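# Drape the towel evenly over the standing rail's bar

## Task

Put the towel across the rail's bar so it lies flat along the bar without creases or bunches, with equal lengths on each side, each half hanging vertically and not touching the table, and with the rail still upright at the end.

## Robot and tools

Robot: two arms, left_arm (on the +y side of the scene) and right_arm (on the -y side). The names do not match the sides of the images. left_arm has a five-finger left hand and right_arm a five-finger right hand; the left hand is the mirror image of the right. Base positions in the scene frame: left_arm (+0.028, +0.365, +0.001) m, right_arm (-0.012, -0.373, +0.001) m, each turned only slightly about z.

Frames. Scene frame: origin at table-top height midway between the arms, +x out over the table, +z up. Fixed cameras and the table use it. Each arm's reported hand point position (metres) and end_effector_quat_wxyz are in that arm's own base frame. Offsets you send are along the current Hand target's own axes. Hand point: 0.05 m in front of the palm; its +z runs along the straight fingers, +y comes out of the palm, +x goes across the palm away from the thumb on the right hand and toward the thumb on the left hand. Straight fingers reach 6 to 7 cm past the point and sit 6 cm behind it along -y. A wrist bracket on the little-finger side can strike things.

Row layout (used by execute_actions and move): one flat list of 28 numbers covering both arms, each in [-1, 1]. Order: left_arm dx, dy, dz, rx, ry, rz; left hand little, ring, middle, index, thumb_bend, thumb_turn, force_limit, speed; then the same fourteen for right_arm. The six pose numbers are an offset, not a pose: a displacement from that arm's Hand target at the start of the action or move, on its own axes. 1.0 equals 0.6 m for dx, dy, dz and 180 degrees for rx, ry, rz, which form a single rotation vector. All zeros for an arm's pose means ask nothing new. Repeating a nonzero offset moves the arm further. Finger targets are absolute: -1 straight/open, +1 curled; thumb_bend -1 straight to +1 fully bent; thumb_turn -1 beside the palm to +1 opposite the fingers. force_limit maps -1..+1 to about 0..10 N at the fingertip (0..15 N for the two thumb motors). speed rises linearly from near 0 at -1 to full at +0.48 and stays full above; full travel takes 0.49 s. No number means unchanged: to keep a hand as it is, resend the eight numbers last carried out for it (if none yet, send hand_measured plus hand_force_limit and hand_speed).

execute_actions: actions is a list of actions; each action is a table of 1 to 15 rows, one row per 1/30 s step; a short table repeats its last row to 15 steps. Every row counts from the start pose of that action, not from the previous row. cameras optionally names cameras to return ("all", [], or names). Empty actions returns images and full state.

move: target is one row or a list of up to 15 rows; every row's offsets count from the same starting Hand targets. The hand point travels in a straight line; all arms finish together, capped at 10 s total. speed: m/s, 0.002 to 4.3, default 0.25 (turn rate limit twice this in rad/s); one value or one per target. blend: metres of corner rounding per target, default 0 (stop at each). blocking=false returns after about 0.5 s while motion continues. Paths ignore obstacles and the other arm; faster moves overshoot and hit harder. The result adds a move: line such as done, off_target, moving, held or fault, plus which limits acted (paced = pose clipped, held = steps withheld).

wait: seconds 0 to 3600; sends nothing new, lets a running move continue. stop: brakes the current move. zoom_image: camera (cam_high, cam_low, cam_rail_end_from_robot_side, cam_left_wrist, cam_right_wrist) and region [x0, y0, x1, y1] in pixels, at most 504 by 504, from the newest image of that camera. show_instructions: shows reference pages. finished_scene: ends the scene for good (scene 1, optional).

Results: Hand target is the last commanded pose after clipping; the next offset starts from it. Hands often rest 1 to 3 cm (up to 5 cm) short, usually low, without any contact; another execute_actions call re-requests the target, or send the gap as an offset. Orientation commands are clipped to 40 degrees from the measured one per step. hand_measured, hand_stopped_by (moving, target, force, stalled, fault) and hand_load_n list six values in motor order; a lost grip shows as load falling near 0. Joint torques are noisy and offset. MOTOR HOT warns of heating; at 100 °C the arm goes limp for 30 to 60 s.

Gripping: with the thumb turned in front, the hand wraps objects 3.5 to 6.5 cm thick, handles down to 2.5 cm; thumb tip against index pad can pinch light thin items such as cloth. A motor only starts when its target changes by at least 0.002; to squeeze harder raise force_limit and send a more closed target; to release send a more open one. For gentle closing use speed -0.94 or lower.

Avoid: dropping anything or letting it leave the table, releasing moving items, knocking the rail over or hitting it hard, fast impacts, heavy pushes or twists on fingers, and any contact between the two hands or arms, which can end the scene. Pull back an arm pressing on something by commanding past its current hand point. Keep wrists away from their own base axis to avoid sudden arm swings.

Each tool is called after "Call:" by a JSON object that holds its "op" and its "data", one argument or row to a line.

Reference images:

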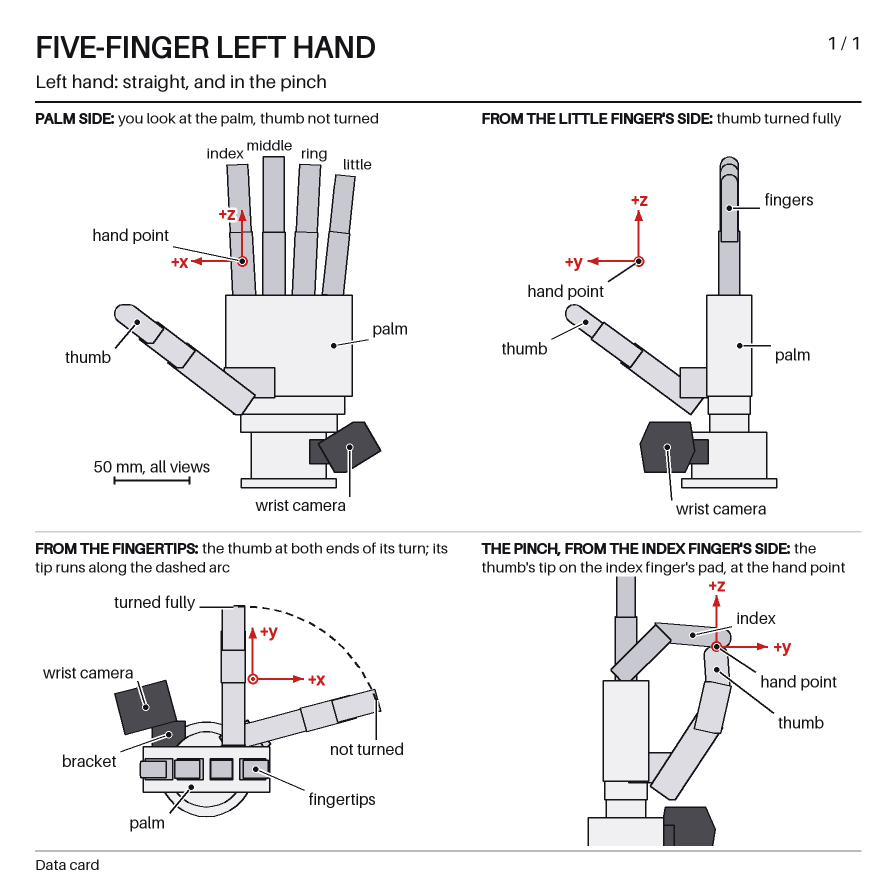

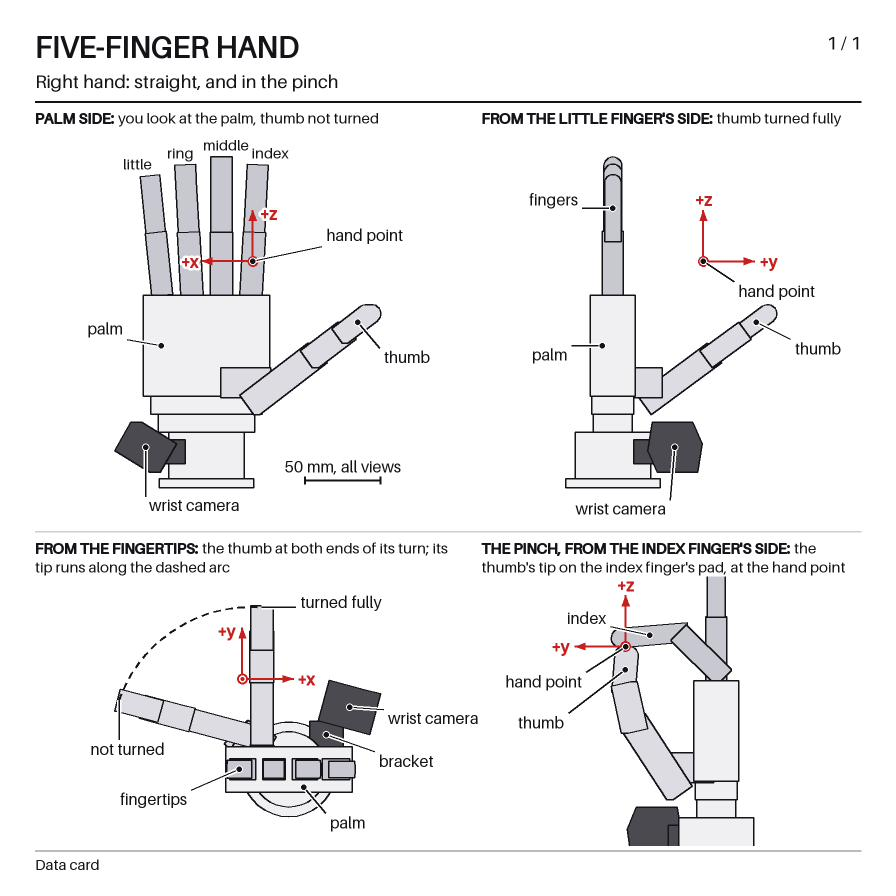

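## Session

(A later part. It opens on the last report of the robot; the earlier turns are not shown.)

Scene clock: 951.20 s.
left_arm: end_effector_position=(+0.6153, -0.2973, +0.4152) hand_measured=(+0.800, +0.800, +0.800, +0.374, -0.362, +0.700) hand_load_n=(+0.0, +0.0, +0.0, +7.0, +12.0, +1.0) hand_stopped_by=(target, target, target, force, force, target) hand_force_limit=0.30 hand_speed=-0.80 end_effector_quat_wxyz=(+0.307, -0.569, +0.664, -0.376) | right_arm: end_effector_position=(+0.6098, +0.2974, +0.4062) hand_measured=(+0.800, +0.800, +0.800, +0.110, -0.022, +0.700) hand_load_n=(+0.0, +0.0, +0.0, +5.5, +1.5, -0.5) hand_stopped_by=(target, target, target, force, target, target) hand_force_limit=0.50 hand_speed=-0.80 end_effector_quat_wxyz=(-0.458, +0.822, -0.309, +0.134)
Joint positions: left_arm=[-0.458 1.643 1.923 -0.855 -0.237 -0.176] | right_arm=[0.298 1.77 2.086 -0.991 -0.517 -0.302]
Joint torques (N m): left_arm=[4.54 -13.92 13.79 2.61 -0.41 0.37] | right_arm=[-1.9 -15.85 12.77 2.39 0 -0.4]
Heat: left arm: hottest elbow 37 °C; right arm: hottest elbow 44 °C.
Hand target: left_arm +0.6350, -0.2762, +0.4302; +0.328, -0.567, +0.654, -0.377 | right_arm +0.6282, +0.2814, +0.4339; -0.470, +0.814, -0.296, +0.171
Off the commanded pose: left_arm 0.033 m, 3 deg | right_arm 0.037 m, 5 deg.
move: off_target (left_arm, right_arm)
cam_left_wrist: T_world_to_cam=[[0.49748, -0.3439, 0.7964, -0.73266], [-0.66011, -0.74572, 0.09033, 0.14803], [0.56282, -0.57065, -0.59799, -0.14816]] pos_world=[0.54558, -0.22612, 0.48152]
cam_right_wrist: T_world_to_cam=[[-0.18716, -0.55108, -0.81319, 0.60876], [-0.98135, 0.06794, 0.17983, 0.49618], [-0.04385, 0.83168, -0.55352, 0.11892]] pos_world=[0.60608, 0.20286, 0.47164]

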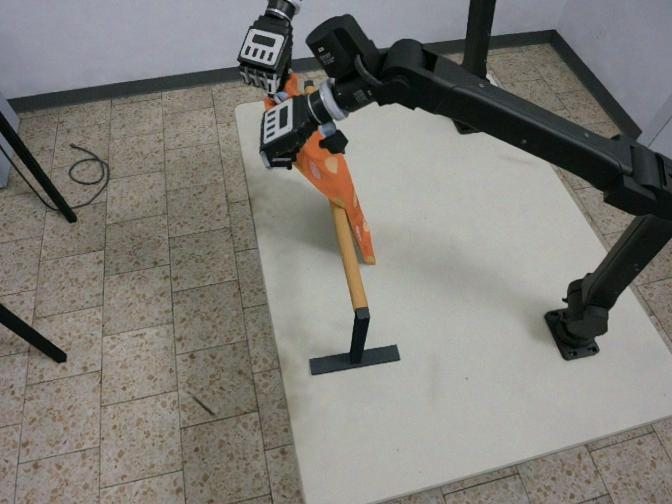

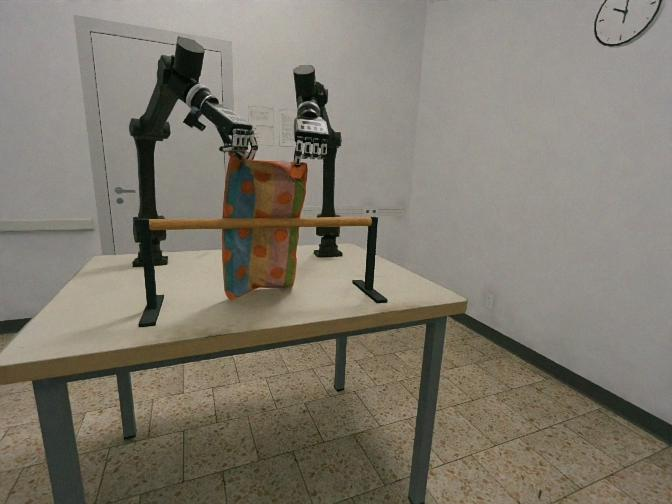

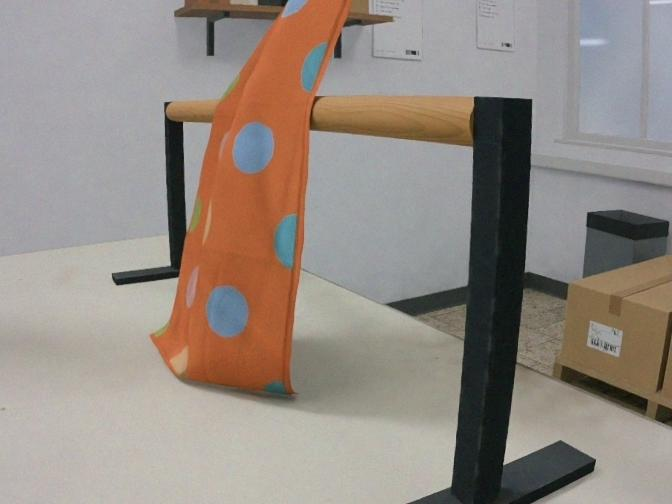

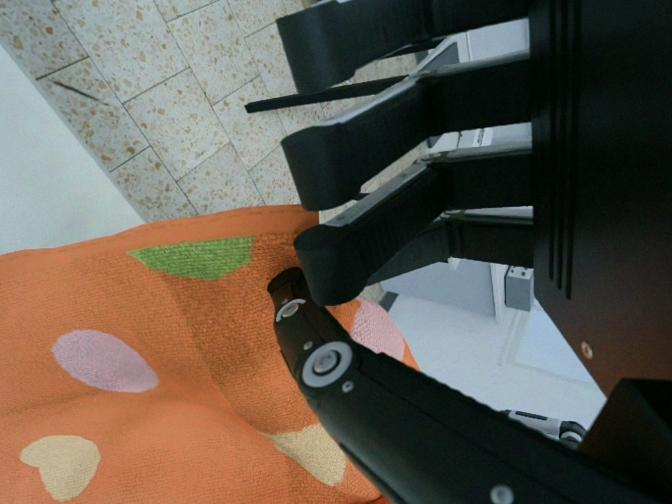

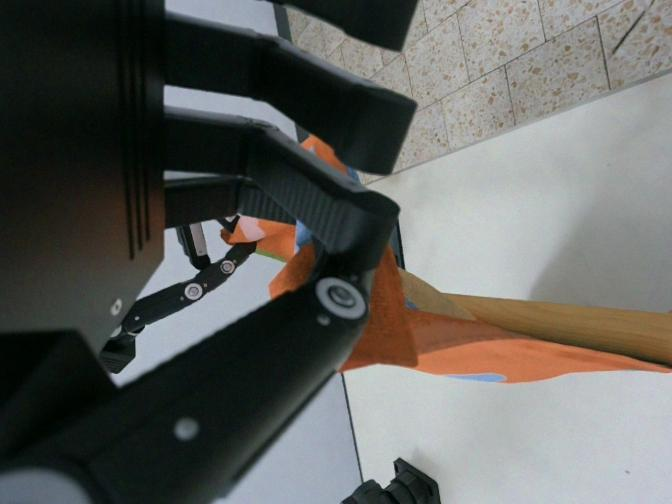

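Call:
{"op": "move", "data": {
  "target": [-0.026,0.0078,0.1695,-0.0444,0,0,0.8,0.8,0.8,0.42,0.12,0.7,0.3,-0.8,0.1068,0.0187,0.1208,-0.0444,0,0,0.8,0.8,0.8,0.5,-0.02,0.7,0.5,-0.8],
  "speed": 0.05,
  "cameras": ["all"]
}}

Call:
{"op": "zoom_image", "data": {
  "camera": "cam_low",
  "region": [170, 100, 340, 310]
}}

Scene clock: 961.50 s.
left_arm: end_effector_position=(+0.7077, -0.2950, +0.3740) hand_measured=(+0.800, +0.800, +0.800, +0.374, -0.362, +0.700) hand_load_n=(+0.0, +0.0, +0.0, +7.0, +12.0, +1.0) hand_stopped_by=(target, target, target, force, force, target) hand_force_limit=0.30 hand_speed=-0.80 end_effector_quat_wxyz=(+0.276, -0.587, +0.681, -0.340) | right_arm: end_effector_position=(+0.7032, +0.3029, +0.3727) hand_measured=(+0.800, +0.800, +0.800, +0.110, -0.022, +0.700) hand_load_n=(+0.0, +0.0, +0.0, +4.0, +1.5, +0.0) hand_stopped_by=(target, target, target, force, target, target) hand_force_limit=0.50 hand_speed=-0.80 end_effector_quat_wxyz=(-0.415, +0.844, -0.313, +0.129)
Joint positions: left_arm=[-0.384 1.965 2.319 -1.029 -0.163 -0.158] | right_arm=[0.282 2.275 2.877 -1.379 -0.48 -0.374]
Joint torques (N m): left_arm=[3.37 -17.67 13.35 1.28 -0.24 0.33] | right_arm=[-1.26 -20.6 11.26 1.48 0.22 -0.37]
Heat: left arm: hottest elbow 38 °C; right arm: hottest elbow 43 °C.
Hand target: left_arm +0.7222, -0.2727, +0.3756; +0.288, -0.589, +0.679, -0.331 | right_arm +0.7139, +0.2841, +0.3881; -0.412, +0.845, -0.307, +0.150
Off the commanded pose: left_arm 0.027 m, 2 deg | right_arm 0.027 m, 2 deg.
elbow stopped short (right arm): the move would have taken joint 3 (elbow) straighter than the controller allows.
move: off_target (left_arm, right_arm)
cam_left_wrist: T_world_to_cam=[[0.57963, -0.35294, 0.73448, -0.78273], [-0.64448, -0.75013, 0.14815, 0.18043], [0.49867, -0.55923, -0.66226, -0.15066]] pos_world=[0.64511, -0.22516, 0.44839]
cam_right_wrist: T_world_to_cam=[[-0.22304, -0.61935, -0.75276, 0.62537], [-0.97233, 0.08632, 0.21707, 0.56781], [-0.06946, 0.78035, -0.62147, 0.15866]] pos_world=[0.7026, 0.2145, 0.44611]

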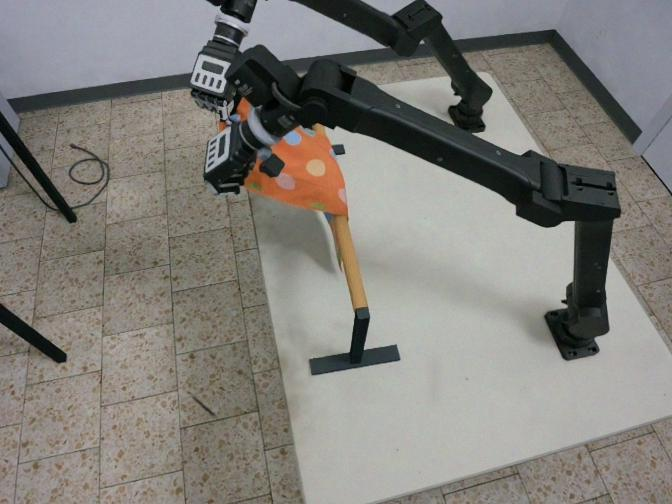

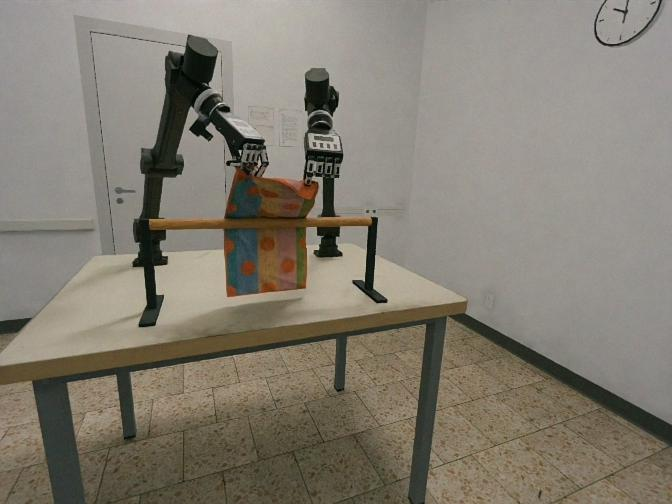

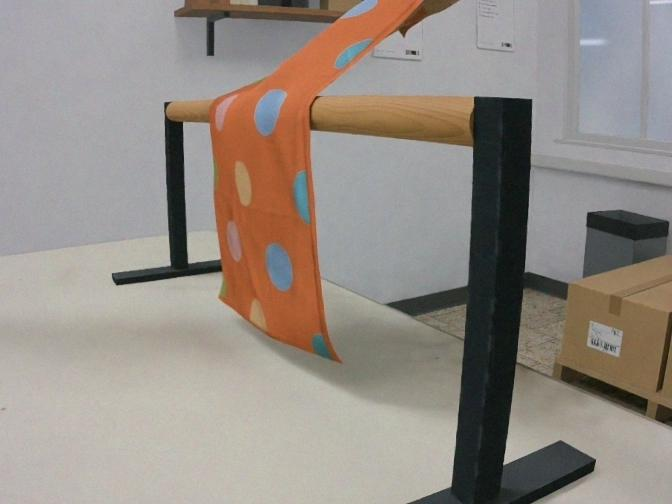

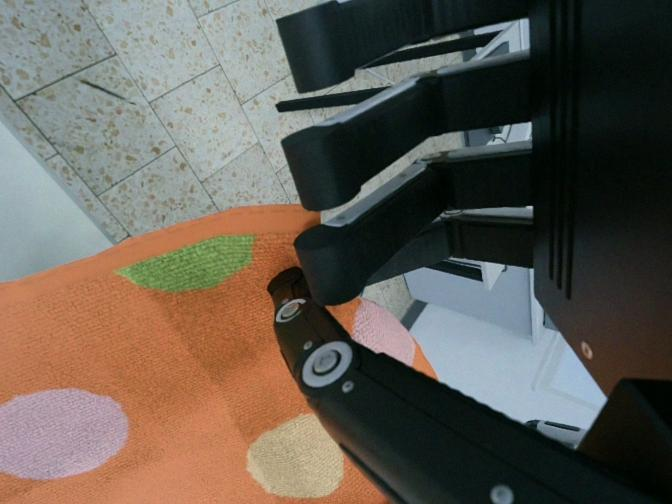

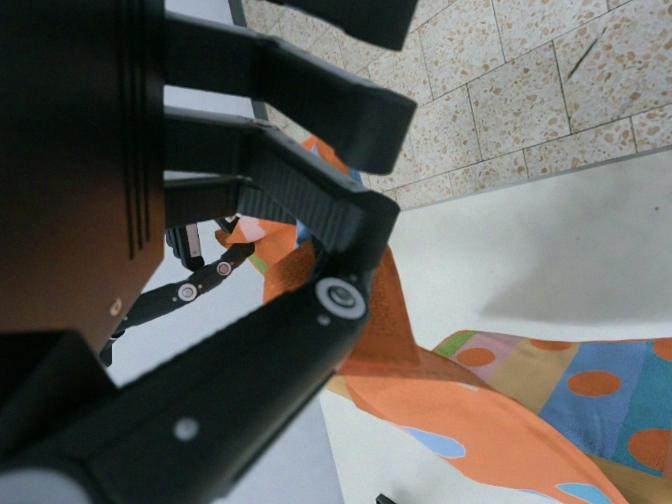

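Scaled by 2.400 from the camera's image (finer frame: 960x720).

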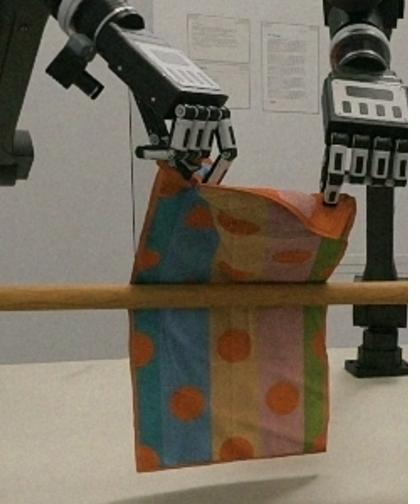

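Call:
{"op": "move", "data": {
  "target": [
    [-0.0072,0.0548,0.0965,-0.0222,0,0,0.8,0.8,0.8,0.42,0.12,0.7,0.3,-0.8,0.0285,0.071,0.0883,-0.0222,0.035,0.0274,0.8,0.8,0.8,0.5,-0.02,0.7,0.5,-0.8],
    [-0.0123,0.1132,0.1733,-0.0556,0,0,0.8,0.8,0.8,0.42,0.12,0.7,0.3,-0.8,0.0503,0.136,0.1622,-0.05,0.0438,0.0342,0.8,0.8,0.8,0.5,-0.02,0.7,0.5,-0.8]
  ],
  "speed": 0.05,
  "blend": 0.02,
  "cameras": ["all"]
}}

Call:
{"op": "zoom_image", "data": {
  "camera": "cam_low",
  "region": [170, 100, 340, 310]
}}

Scene clock: 990.77 s.
left_arm: end_effector_position=(+0.7462, -0.3014, +0.2607) hand_measured=(+0.800, +0.800, +0.800, +0.374, -0.362, +0.700) hand_load_n=(+0.5, +0.0, +0.0, +7.0, +12.0, +1.0) hand_stopped_by=(target, target, target, force, force, target) hand_force_limit=0.30 hand_speed=-0.80 end_effector_quat_wxyz=(+0.225, -0.605, +0.710, -0.282) | right_arm: end_effector_position=(+0.7437, +0.2976, +0.2520) hand_measured=(+0.800, +0.800, +0.800, +0.110, -0.022, +0.700) hand_load_n=(+0.0, +0.0, +0.0, +3.5, +1.0, -0.5) hand_stopped_by=(target, target, target, force, target, target) hand_force_limit=0.50 hand_speed=-0.80 end_effector_quat_wxyz=(-0.327, +0.851, -0.386, +0.142)
Joint positions: left_arm=[-0.361 2.183 2.442 -1.1 -0.114 -0.158] | right_arm=[0.3 2.325 2.684 -1.248 -0.285 -0.317]
Joint torques (N m): left_arm=[4.6 -20.07 13.41 1.25 -0.34 0.25] | right_arm=[-0.73 -22.71 10.24 1.78 0.53 -0.16]
Heat: left arm: hottest elbow 38 °C; right arm: hottest elbow 42 °C.
Hand target: left_arm +0.7631, -0.2708, +0.2579; +0.236, -0.612, +0.705, -0.270 | right_arm +0.7539, +0.2851, +0.2636; -0.330, +0.845, -0.390, +0.160
Off the commanded pose: left_arm 0.035 m, 2 deg | right_arm 0.020 m, 2 deg.
move: off_target (left_arm, right_arm)
cam_left_wrist: T_world_to_cam=[[0.68801, -0.38114, 0.61755, -0.7829], [-0.62248, -0.74739, 0.23222, 0.17965], [0.37305, -0.54419, -0.75146, -0.12695]] pos_world=[0.69783, -0.23321, 0.34637]
cam_right_wrist: T_world_to_cam=[[-0.38792, -0.67193, -0.63089, 0.64784], [-0.92144, 0.2667, 0.28253, 0.52582], [-0.02158, 0.69093, -0.7226, 0.10723]] pos_world=[0.73814, 0.22098, 0.33764]

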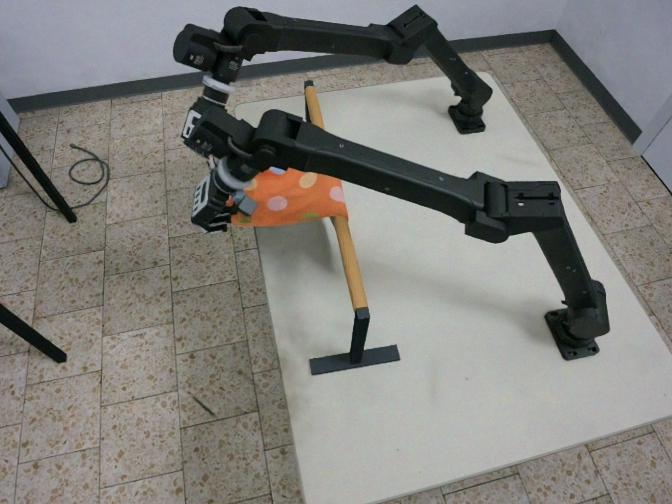

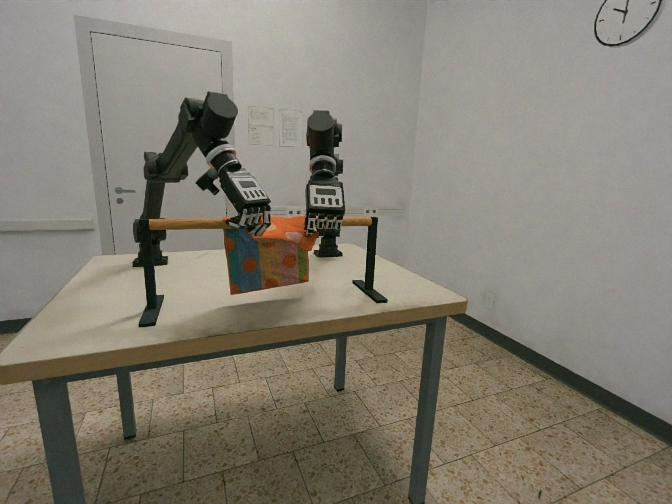

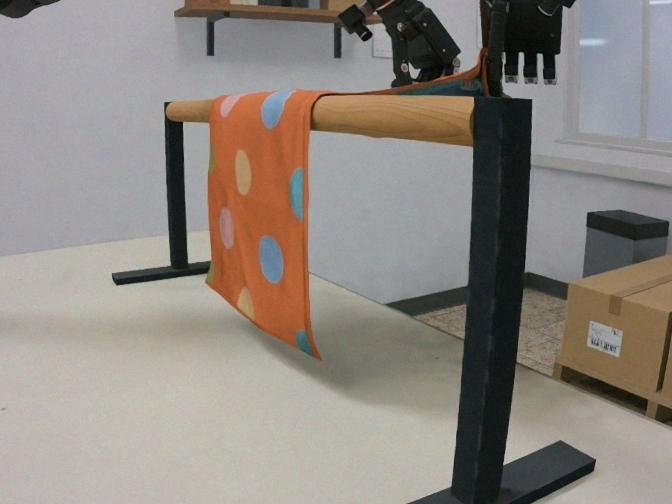

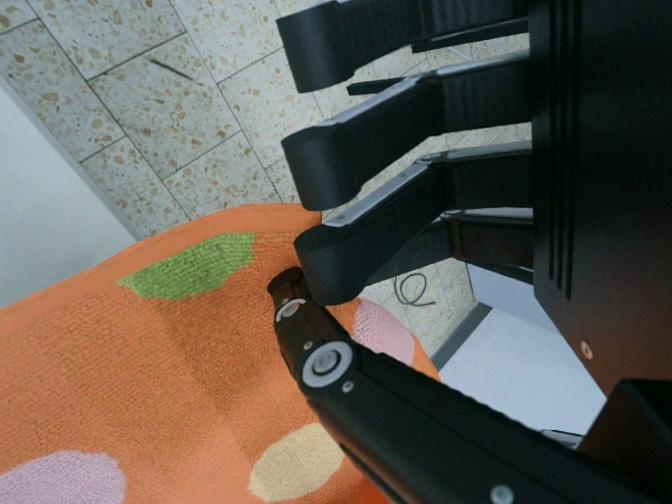

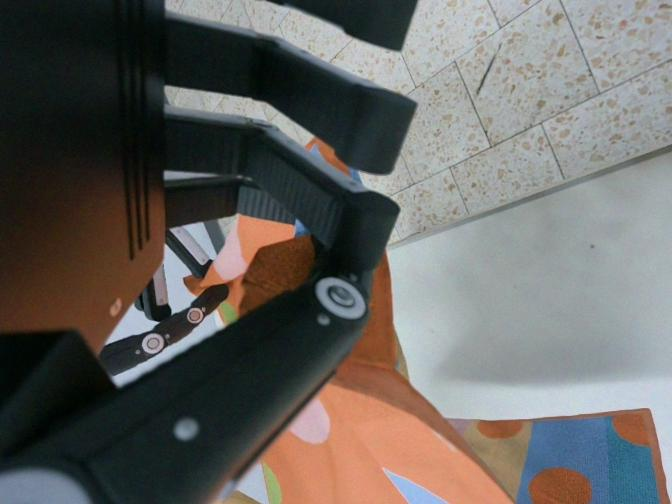

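Scaled by 2.400 from the camera's image (finer frame: 960x720).

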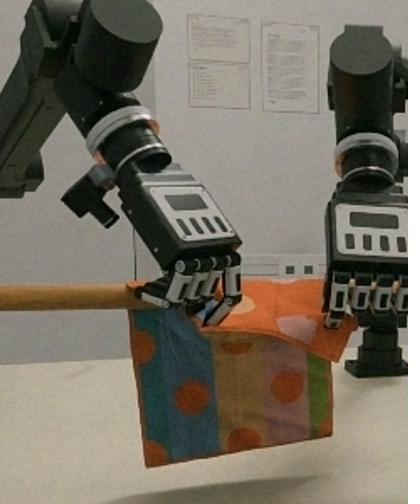

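Call:
{"op": "move", "data": {
  "target": [-0.008,0.1762,0.1282,-0.0667,0,0,0.8,0.8,0.8,0.42,0.12,0.7,0.3,-0.8,-0.0337,0.1552,0.1505,-0.0722,0.0303,0.0325,0.8,0.8,0.8,0.5,-0.02,0.7,0.5,-0.8],
  "speed": 0.05,
  "cameras": ["all"]
}}

Call:
{"op": "zoom_image", "data": {
  "camera": "cam_low",
  "region": [170, 130, 340, 310]
}}

Call:
{"op": "zoom_image", "data": {
  "camera": "cam_rail_end_from_robot_side",
  "region": [150, 50, 672, 400]
}}

Scene clock: 1008.77 s.
left_arm: end_effector_position=(+0.7248, -0.2934, +0.1533) hand_measured=(+0.800, +0.800, +0.800, +0.374, -0.362, +0.700) hand_load_n=(+0.0, +0.0, +0.0, +7.0, +12.0, +1.5) hand_stopped_by=(target, target, target, force, force, target) hand_force_limit=0.30 hand_speed=-0.80 end_effector_quat_wxyz=(+0.168, -0.621, +0.735, -0.214) | right_arm: end_effector_position=(+0.7268, +0.3106, +0.1427) hand_measured=(+0.800, +0.800, +0.800, +0.110, -0.022, +0.700) hand_load_n=(+0.0, +0.0, +0.0, +2.5, +0.5, -0.5) hand_stopped_by=(target, target, target, force, target, target) hand_force_limit=0.50 hand_speed=-0.80 end_effector_quat_wxyz=(-0.228, +0.851, -0.455, +0.128)
Joint positions: left_arm=[-0.352 2.225 2.285 -1.085 -0.078 -0.162] | right_arm=[0.356 2.348 2.485 -1.188 -0.106 -0.204]
Joint torques (N m): left_arm=[4.72 -20.72 9.17 1.57 -0.29 0.14] | right_arm=[-1.03 -22.07 7.98 1.99 0.78 -0.2]
Heat: left arm: hottest elbow 39 °C; right arm: hottest elbow 43 °C.
Hand target: left_arm +0.7371, -0.2622, +0.1301; +0.170, -0.633, +0.729, -0.195 | right_arm +0.7371, +0.2951, +0.1338; -0.221, +0.847, -0.463, +0.138
Off the commanded pose: left_arm 0.041 m, 3 deg | right_arm 0.021 m, 2 deg.
move: off_target (left_arm, right_arm)
cam_left_wrist: T_world_to_cam=[[0.78396, -0.40699, 0.4688, -0.75313], [-0.57913, -0.75147, 0.31606, 0.15182], [0.22366, -0.51928, -0.82482, -0.06849]] pos_world=[0.69366, -0.22799, 0.24859]
cam_right_wrist: T_world_to_cam=[[-0.56193, -0.68259, -0.46723, 0.68741], [-0.82598, 0.43246, 0.36158, 0.40548], [-0.04475, 0.58911, -0.80681, 0.07936]] pos_world=[0.72475, 0.24712, 0.2386]

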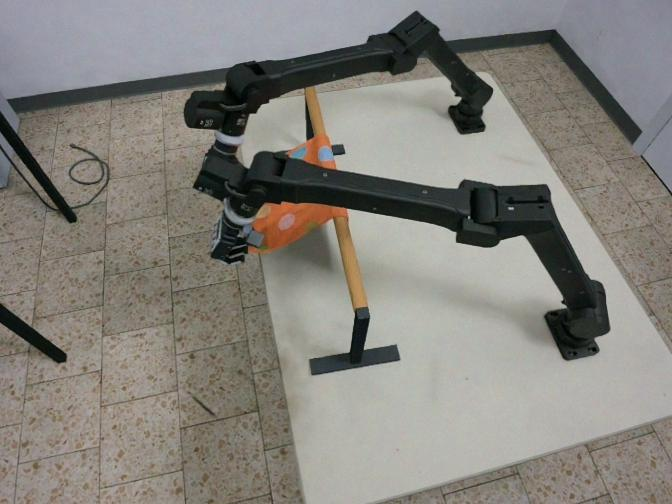

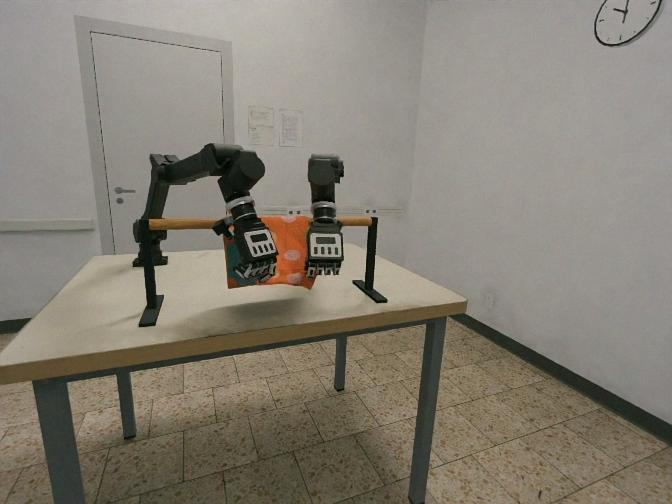

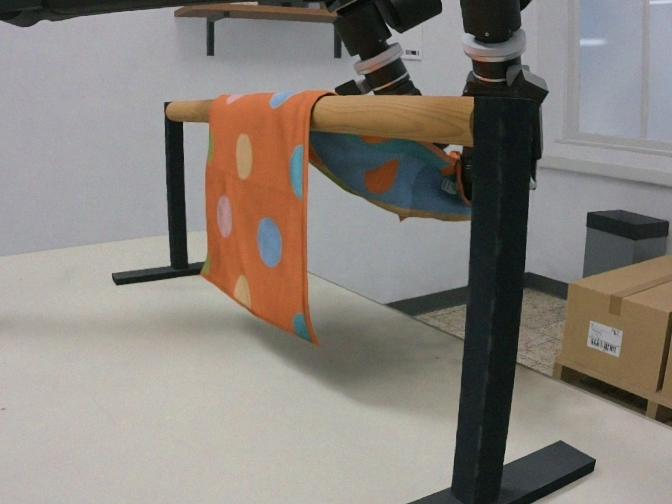

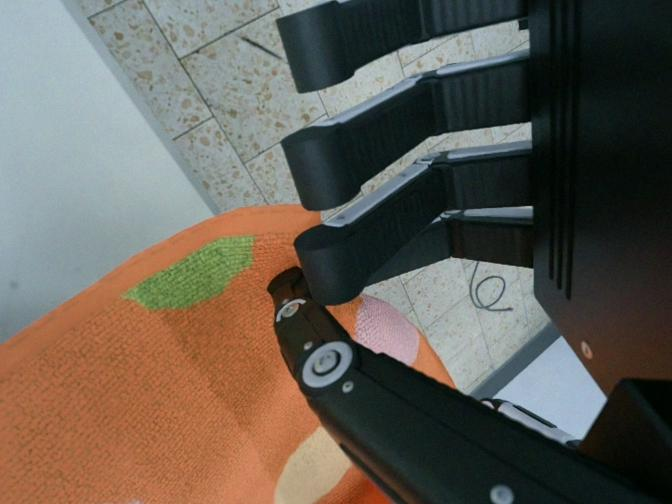

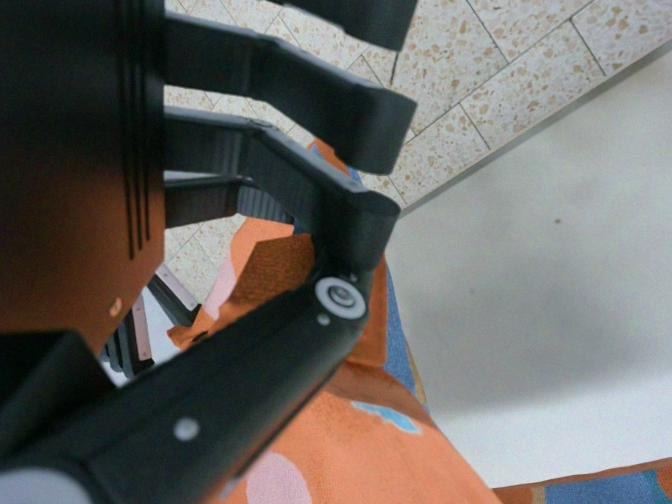

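Scaled by 2.800 from the camera's image (finer frame: 960x720).

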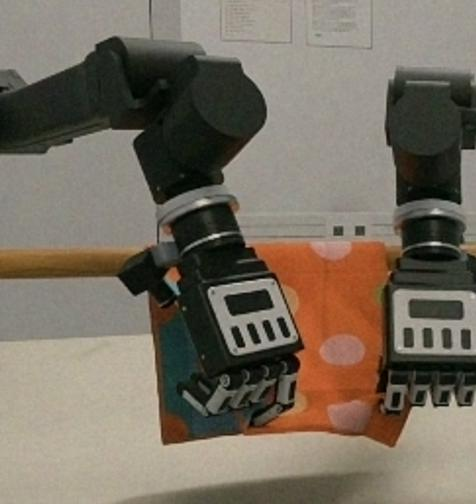

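Region (150, 50, 672, 400) is 522x350 pixels. A region can be at most 504 by 504 pixels.

Call:
{"op": "move", "data": {
  "target": [0.004,0.0922,0.0526,-0.0444,0,0,0.8,0.8,0.8,0.42,0.12,0.7,0.3,-0.8,-0.0283,0.0776,0.048,-0.0444,0,0,0.8,0.8,0.8,0.5,-0.02,0.7,0.5,-0.8],
  "speed": 0.05,
  "cameras": ["all"]
}}

Call:
{"op": "zoom_image", "data": {
  "camera": "cam_low",
  "region": [170, 130, 340, 310]
}}

Call:
{"op": "zoom_image", "data": {
  "camera": "cam_rail_end_from_robot_side",
  "region": [180, 60, 500, 360]
}}

Scene clock: 1030.00 s.
left_arm: end_effector_position=(+0.7024, -0.2909, +0.1021) hand_measured=(+0.800, +0.800, +0.800, +0.374, -0.362, +0.700) hand_load_n=(+0.0, +0.0, +0.0, +7.0, +12.0, +2.0) hand_stopped_by=(target, target, target, force, force, target) hand_force_limit=0.30 hand_speed=-0.80 end_effector_quat_wxyz=(+0.131, -0.633, +0.743, -0.174) | right_arm: end_effector_position=(+0.7036, +0.3136, +0.0979) hand_measured=(+0.800, +0.800, +0.800, +0.110, -0.022, +0.700) hand_load_n=(+0.0, +0.0, +0.5, +2.5, +0.5, -0.5) hand_stopped_by=(target, target, target, force, target, target) hand_force_limit=0.50 hand_speed=-0.80 end_effector_quat_wxyz=(-0.180, +0.861, -0.463, +0.105)
Joint positions: left_arm=[-0.352 2.25 2.217 -1.102 -0.056 -0.18] | right_arm=[0.378 2.371 2.429 -1.216 -0.07 -0.192]
Joint torques (N m): left_arm=[4.01 -20.01 8.95 0.54 -0.39 0.2] | right_arm=[-0.91 -22.36 7.66 0.73 0.84 -0.21]
Heat: left arm: hottest elbow 37 °C; right arm: hottest elbow 40 °C.
Hand target: left_arm +0.7051, -0.2600, +0.0750; +0.126, -0.643, +0.741, -0.144 | right_arm +0.7071, +0.2944, +0.0853; -0.161, +0.860, -0.472, +0.106
Off the commanded pose: left_arm 0.041 m, 4 deg | right_arm 0.023 m, 2 deg.
move: off_target (left_arm, right_arm)
cam_left_wrist: T_world_to_cam=[[0.83356, -0.40762, 0.37286, -0.73578], [-0.5365, -0.75825, 0.37045, 0.11944], [0.13172, -0.50883, -0.85073, -0.03417]] pos_world=[0.6819, -0.22673, 0.20103]
cam_right_wrist: T_world_to_cam=[[-0.60362, -0.70635, -0.36973, 0.68271], [-0.78867, 0.46111, 0.40666, 0.36159], [-0.11676, 0.53707, -0.83542, 0.11019]] pos_world=[0.71014, 0.25632, 0.19744]

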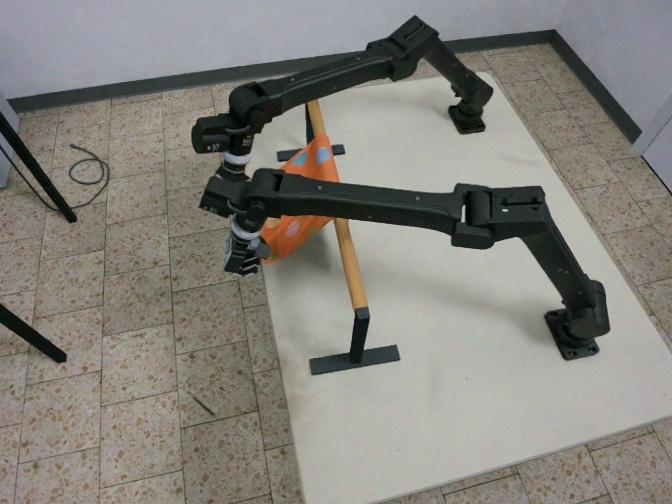

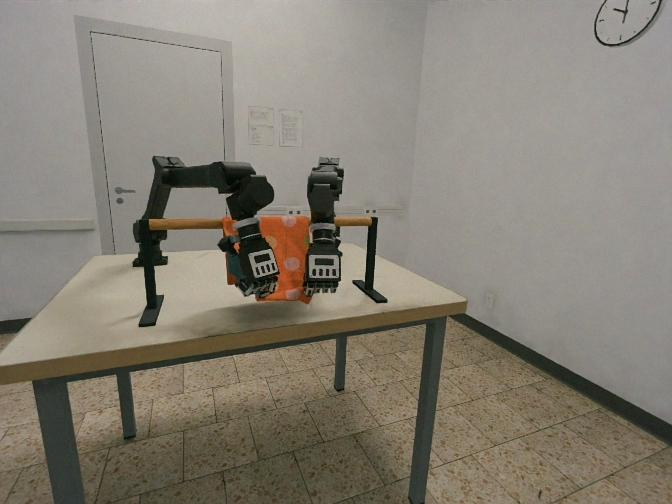

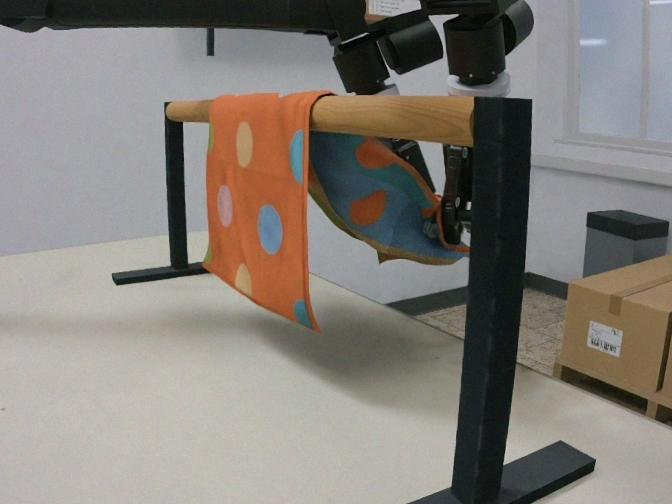

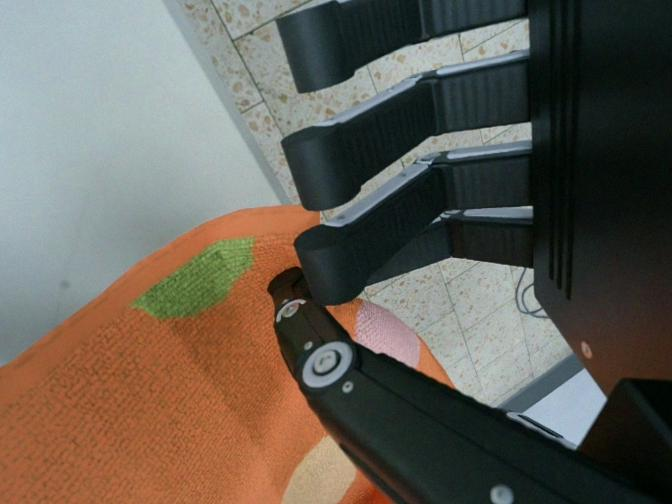

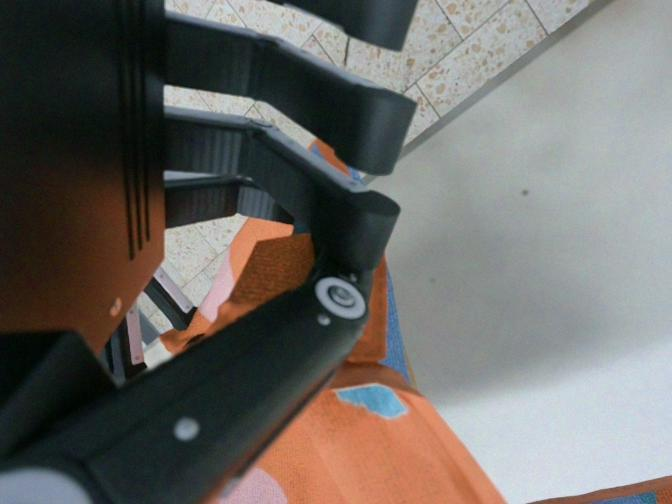

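Scaled by 2.800 from the camera's image (finer frame: 960x720).

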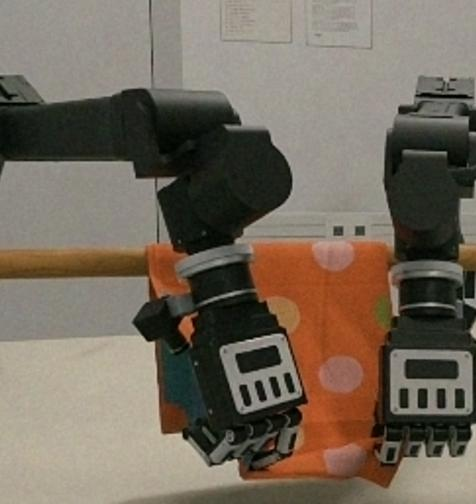

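Scaled by 1.575 from the camera's image (finer frame: 960x720).

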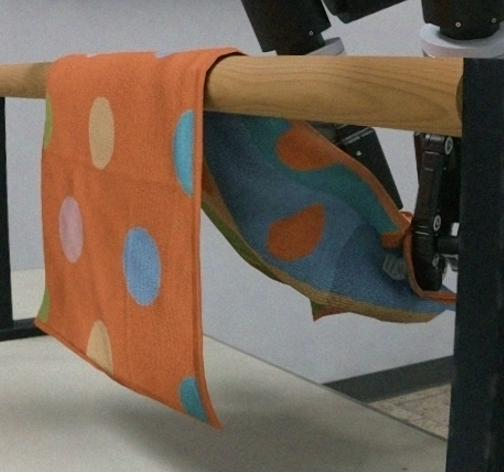

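Call:
{"op": "move", "data": {
  "target": [0,0,0,0,0,0,0.8,0.8,0.8,-0.3,-0.9,0.7,0.3,-0.75,0,0,0,0,0,0,0.8,0.8,0.8,-0.5,-0.7,0.7,0.5,-0.75],
  "speed": 0.05,
  "cameras": ["all"]
}}

Call:
{"op": "zoom_image", "data": {
  "camera": "cam_rail_end_from_robot_side",
  "region": [180, 60, 500, 360]
}}

Call:
{"op": "zoom_image", "data": {
  "camera": "cam_low",
  "region": [170, 130, 340, 310]
}}

Scene clock: 1038.03 s.
left_arm: end_effector_position=(+0.7087, -0.2665, +0.1001) hand_measured=(+0.800, +0.800, +0.800, -0.300, -0.900, +0.700) hand_load_n=(+0.0, +0.0, +0.0, +0.0, +0.0, +0.5) hand_stopped_by=(target, target, target, target, target, target) hand_force_limit=0.30 hand_speed=-0.75 end_effector_quat_wxyz=(+0.135, -0.643, +0.736, -0.165) | right_arm: end_effector_position=(+0.7090, +0.2986, +0.0972) hand_measured=(+0.800, +0.800, +0.800, -0.500, -0.700, +0.700) hand_load_n=(+0.0, +0.0, +0.0, +0.0, +0.0, +0.0) hand_stopped_by=(target, target, target, target, target, target) hand_force_limit=0.50 hand_speed=-0.75 end_effector_quat_wxyz=(-0.172, +0.857, -0.472, +0.111)
Joint positions: left_arm=[-0.322 2.25 2.214 -1.11 -0.064 -0.174] | right_arm=[0.361 2.371 2.429 -1.22 -0.053 -0.192]
Joint torques (N m): left_arm=[1.08 -20.42 9.2 0.85 -0.1 0.14] | right_arm=[-0.09 -22.12 7.73 0.88 0.15 -0.2]
Heat: left arm: hottest elbow 37 °C; right arm: hottest elbow 39 °C.
Hand target: left_arm +0.7050, -0.2600, +0.0750; +0.126, -0.643, +0.741, -0.144 | right_arm +0.7071, +0.2943, +0.0853; -0.161, +0.860, -0.472, +0.106
Off the commanded pose: left_arm 0.026 m, 3 deg | right_arm 0.013 m, 1 deg.
move: done
cam_left_wrist: T_world_to_cam=[[0.84737, -0.38883, 0.36163, -0.73401], [-0.51226, -0.77794, 0.36387, 0.12025], [0.13984, -0.49358, -0.85838, -0.02521]] pos_world=[0.6871, -0.2043, 0.20005]
cam_right_wrist: T_world_to_cam=[[-0.61939, -0.69798, -0.35941, 0.68286], [-0.77831, 0.4859, 0.39767, 0.35909], [-0.10293, 0.52604, -0.84421, 0.11266]] pos_world=[0.71404, 0.24288, 0.19773]

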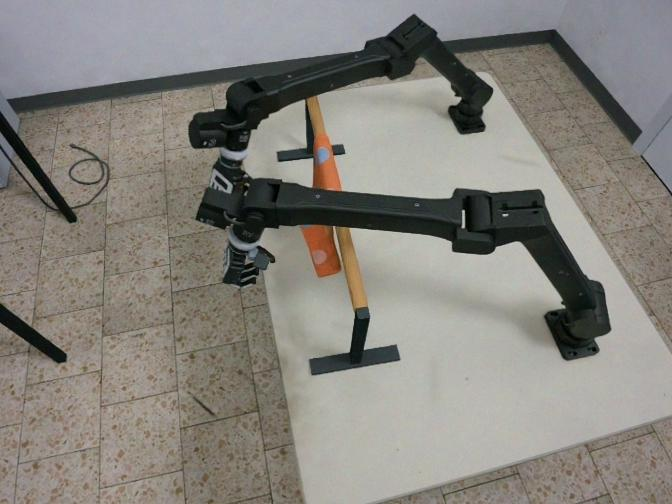

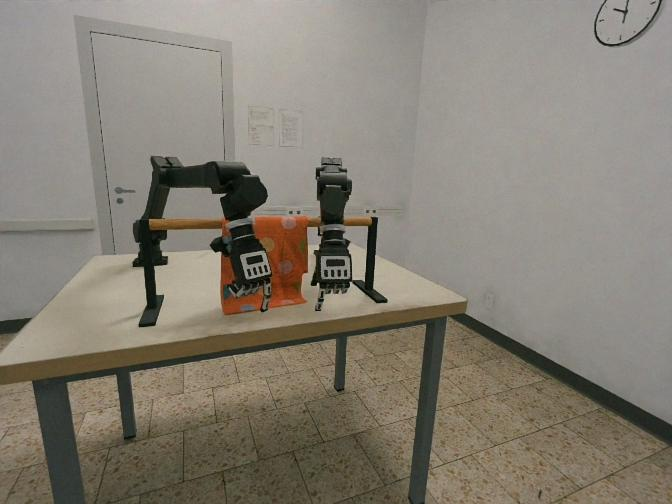

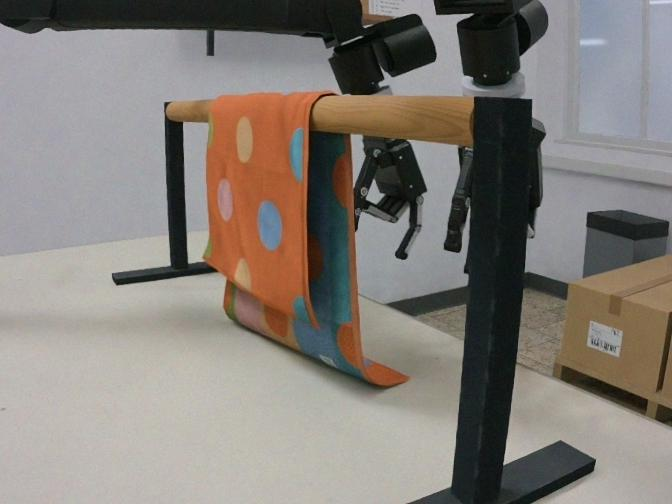

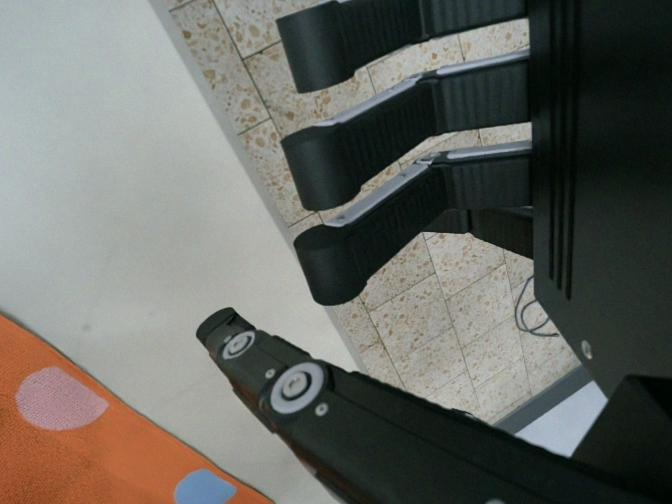

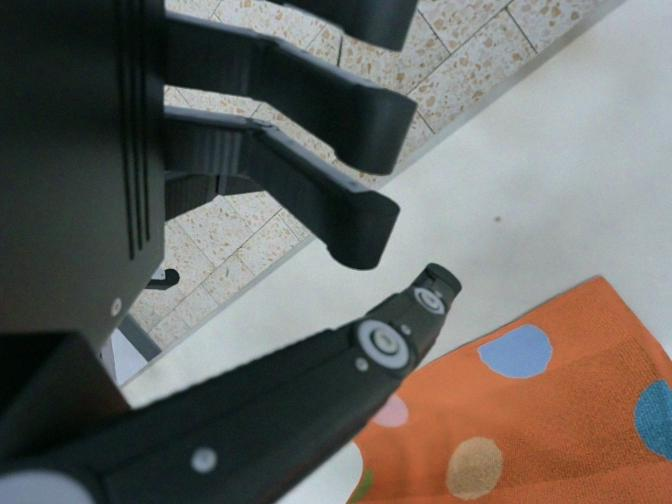

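Scaled by 1.575 from the camera's image (finer frame: 960x720).

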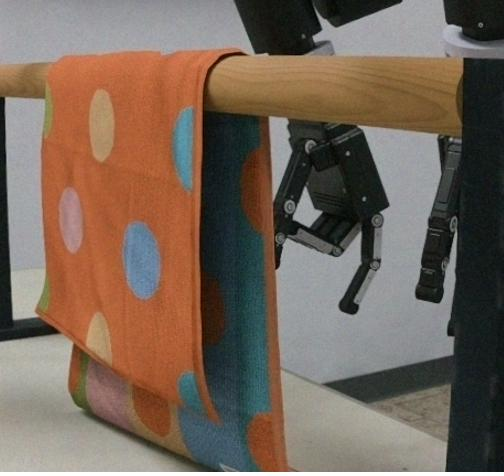

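Scaled by 2.800 from the camera's image (finer frame: 960x720).

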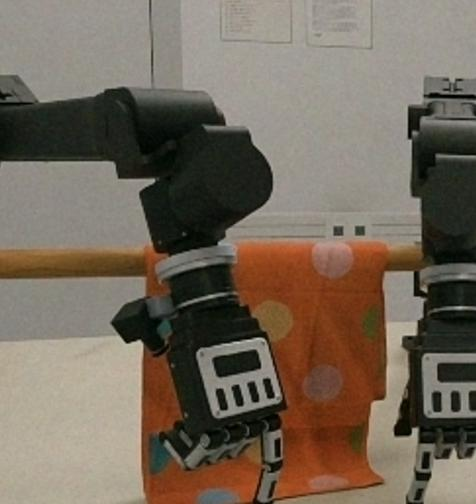

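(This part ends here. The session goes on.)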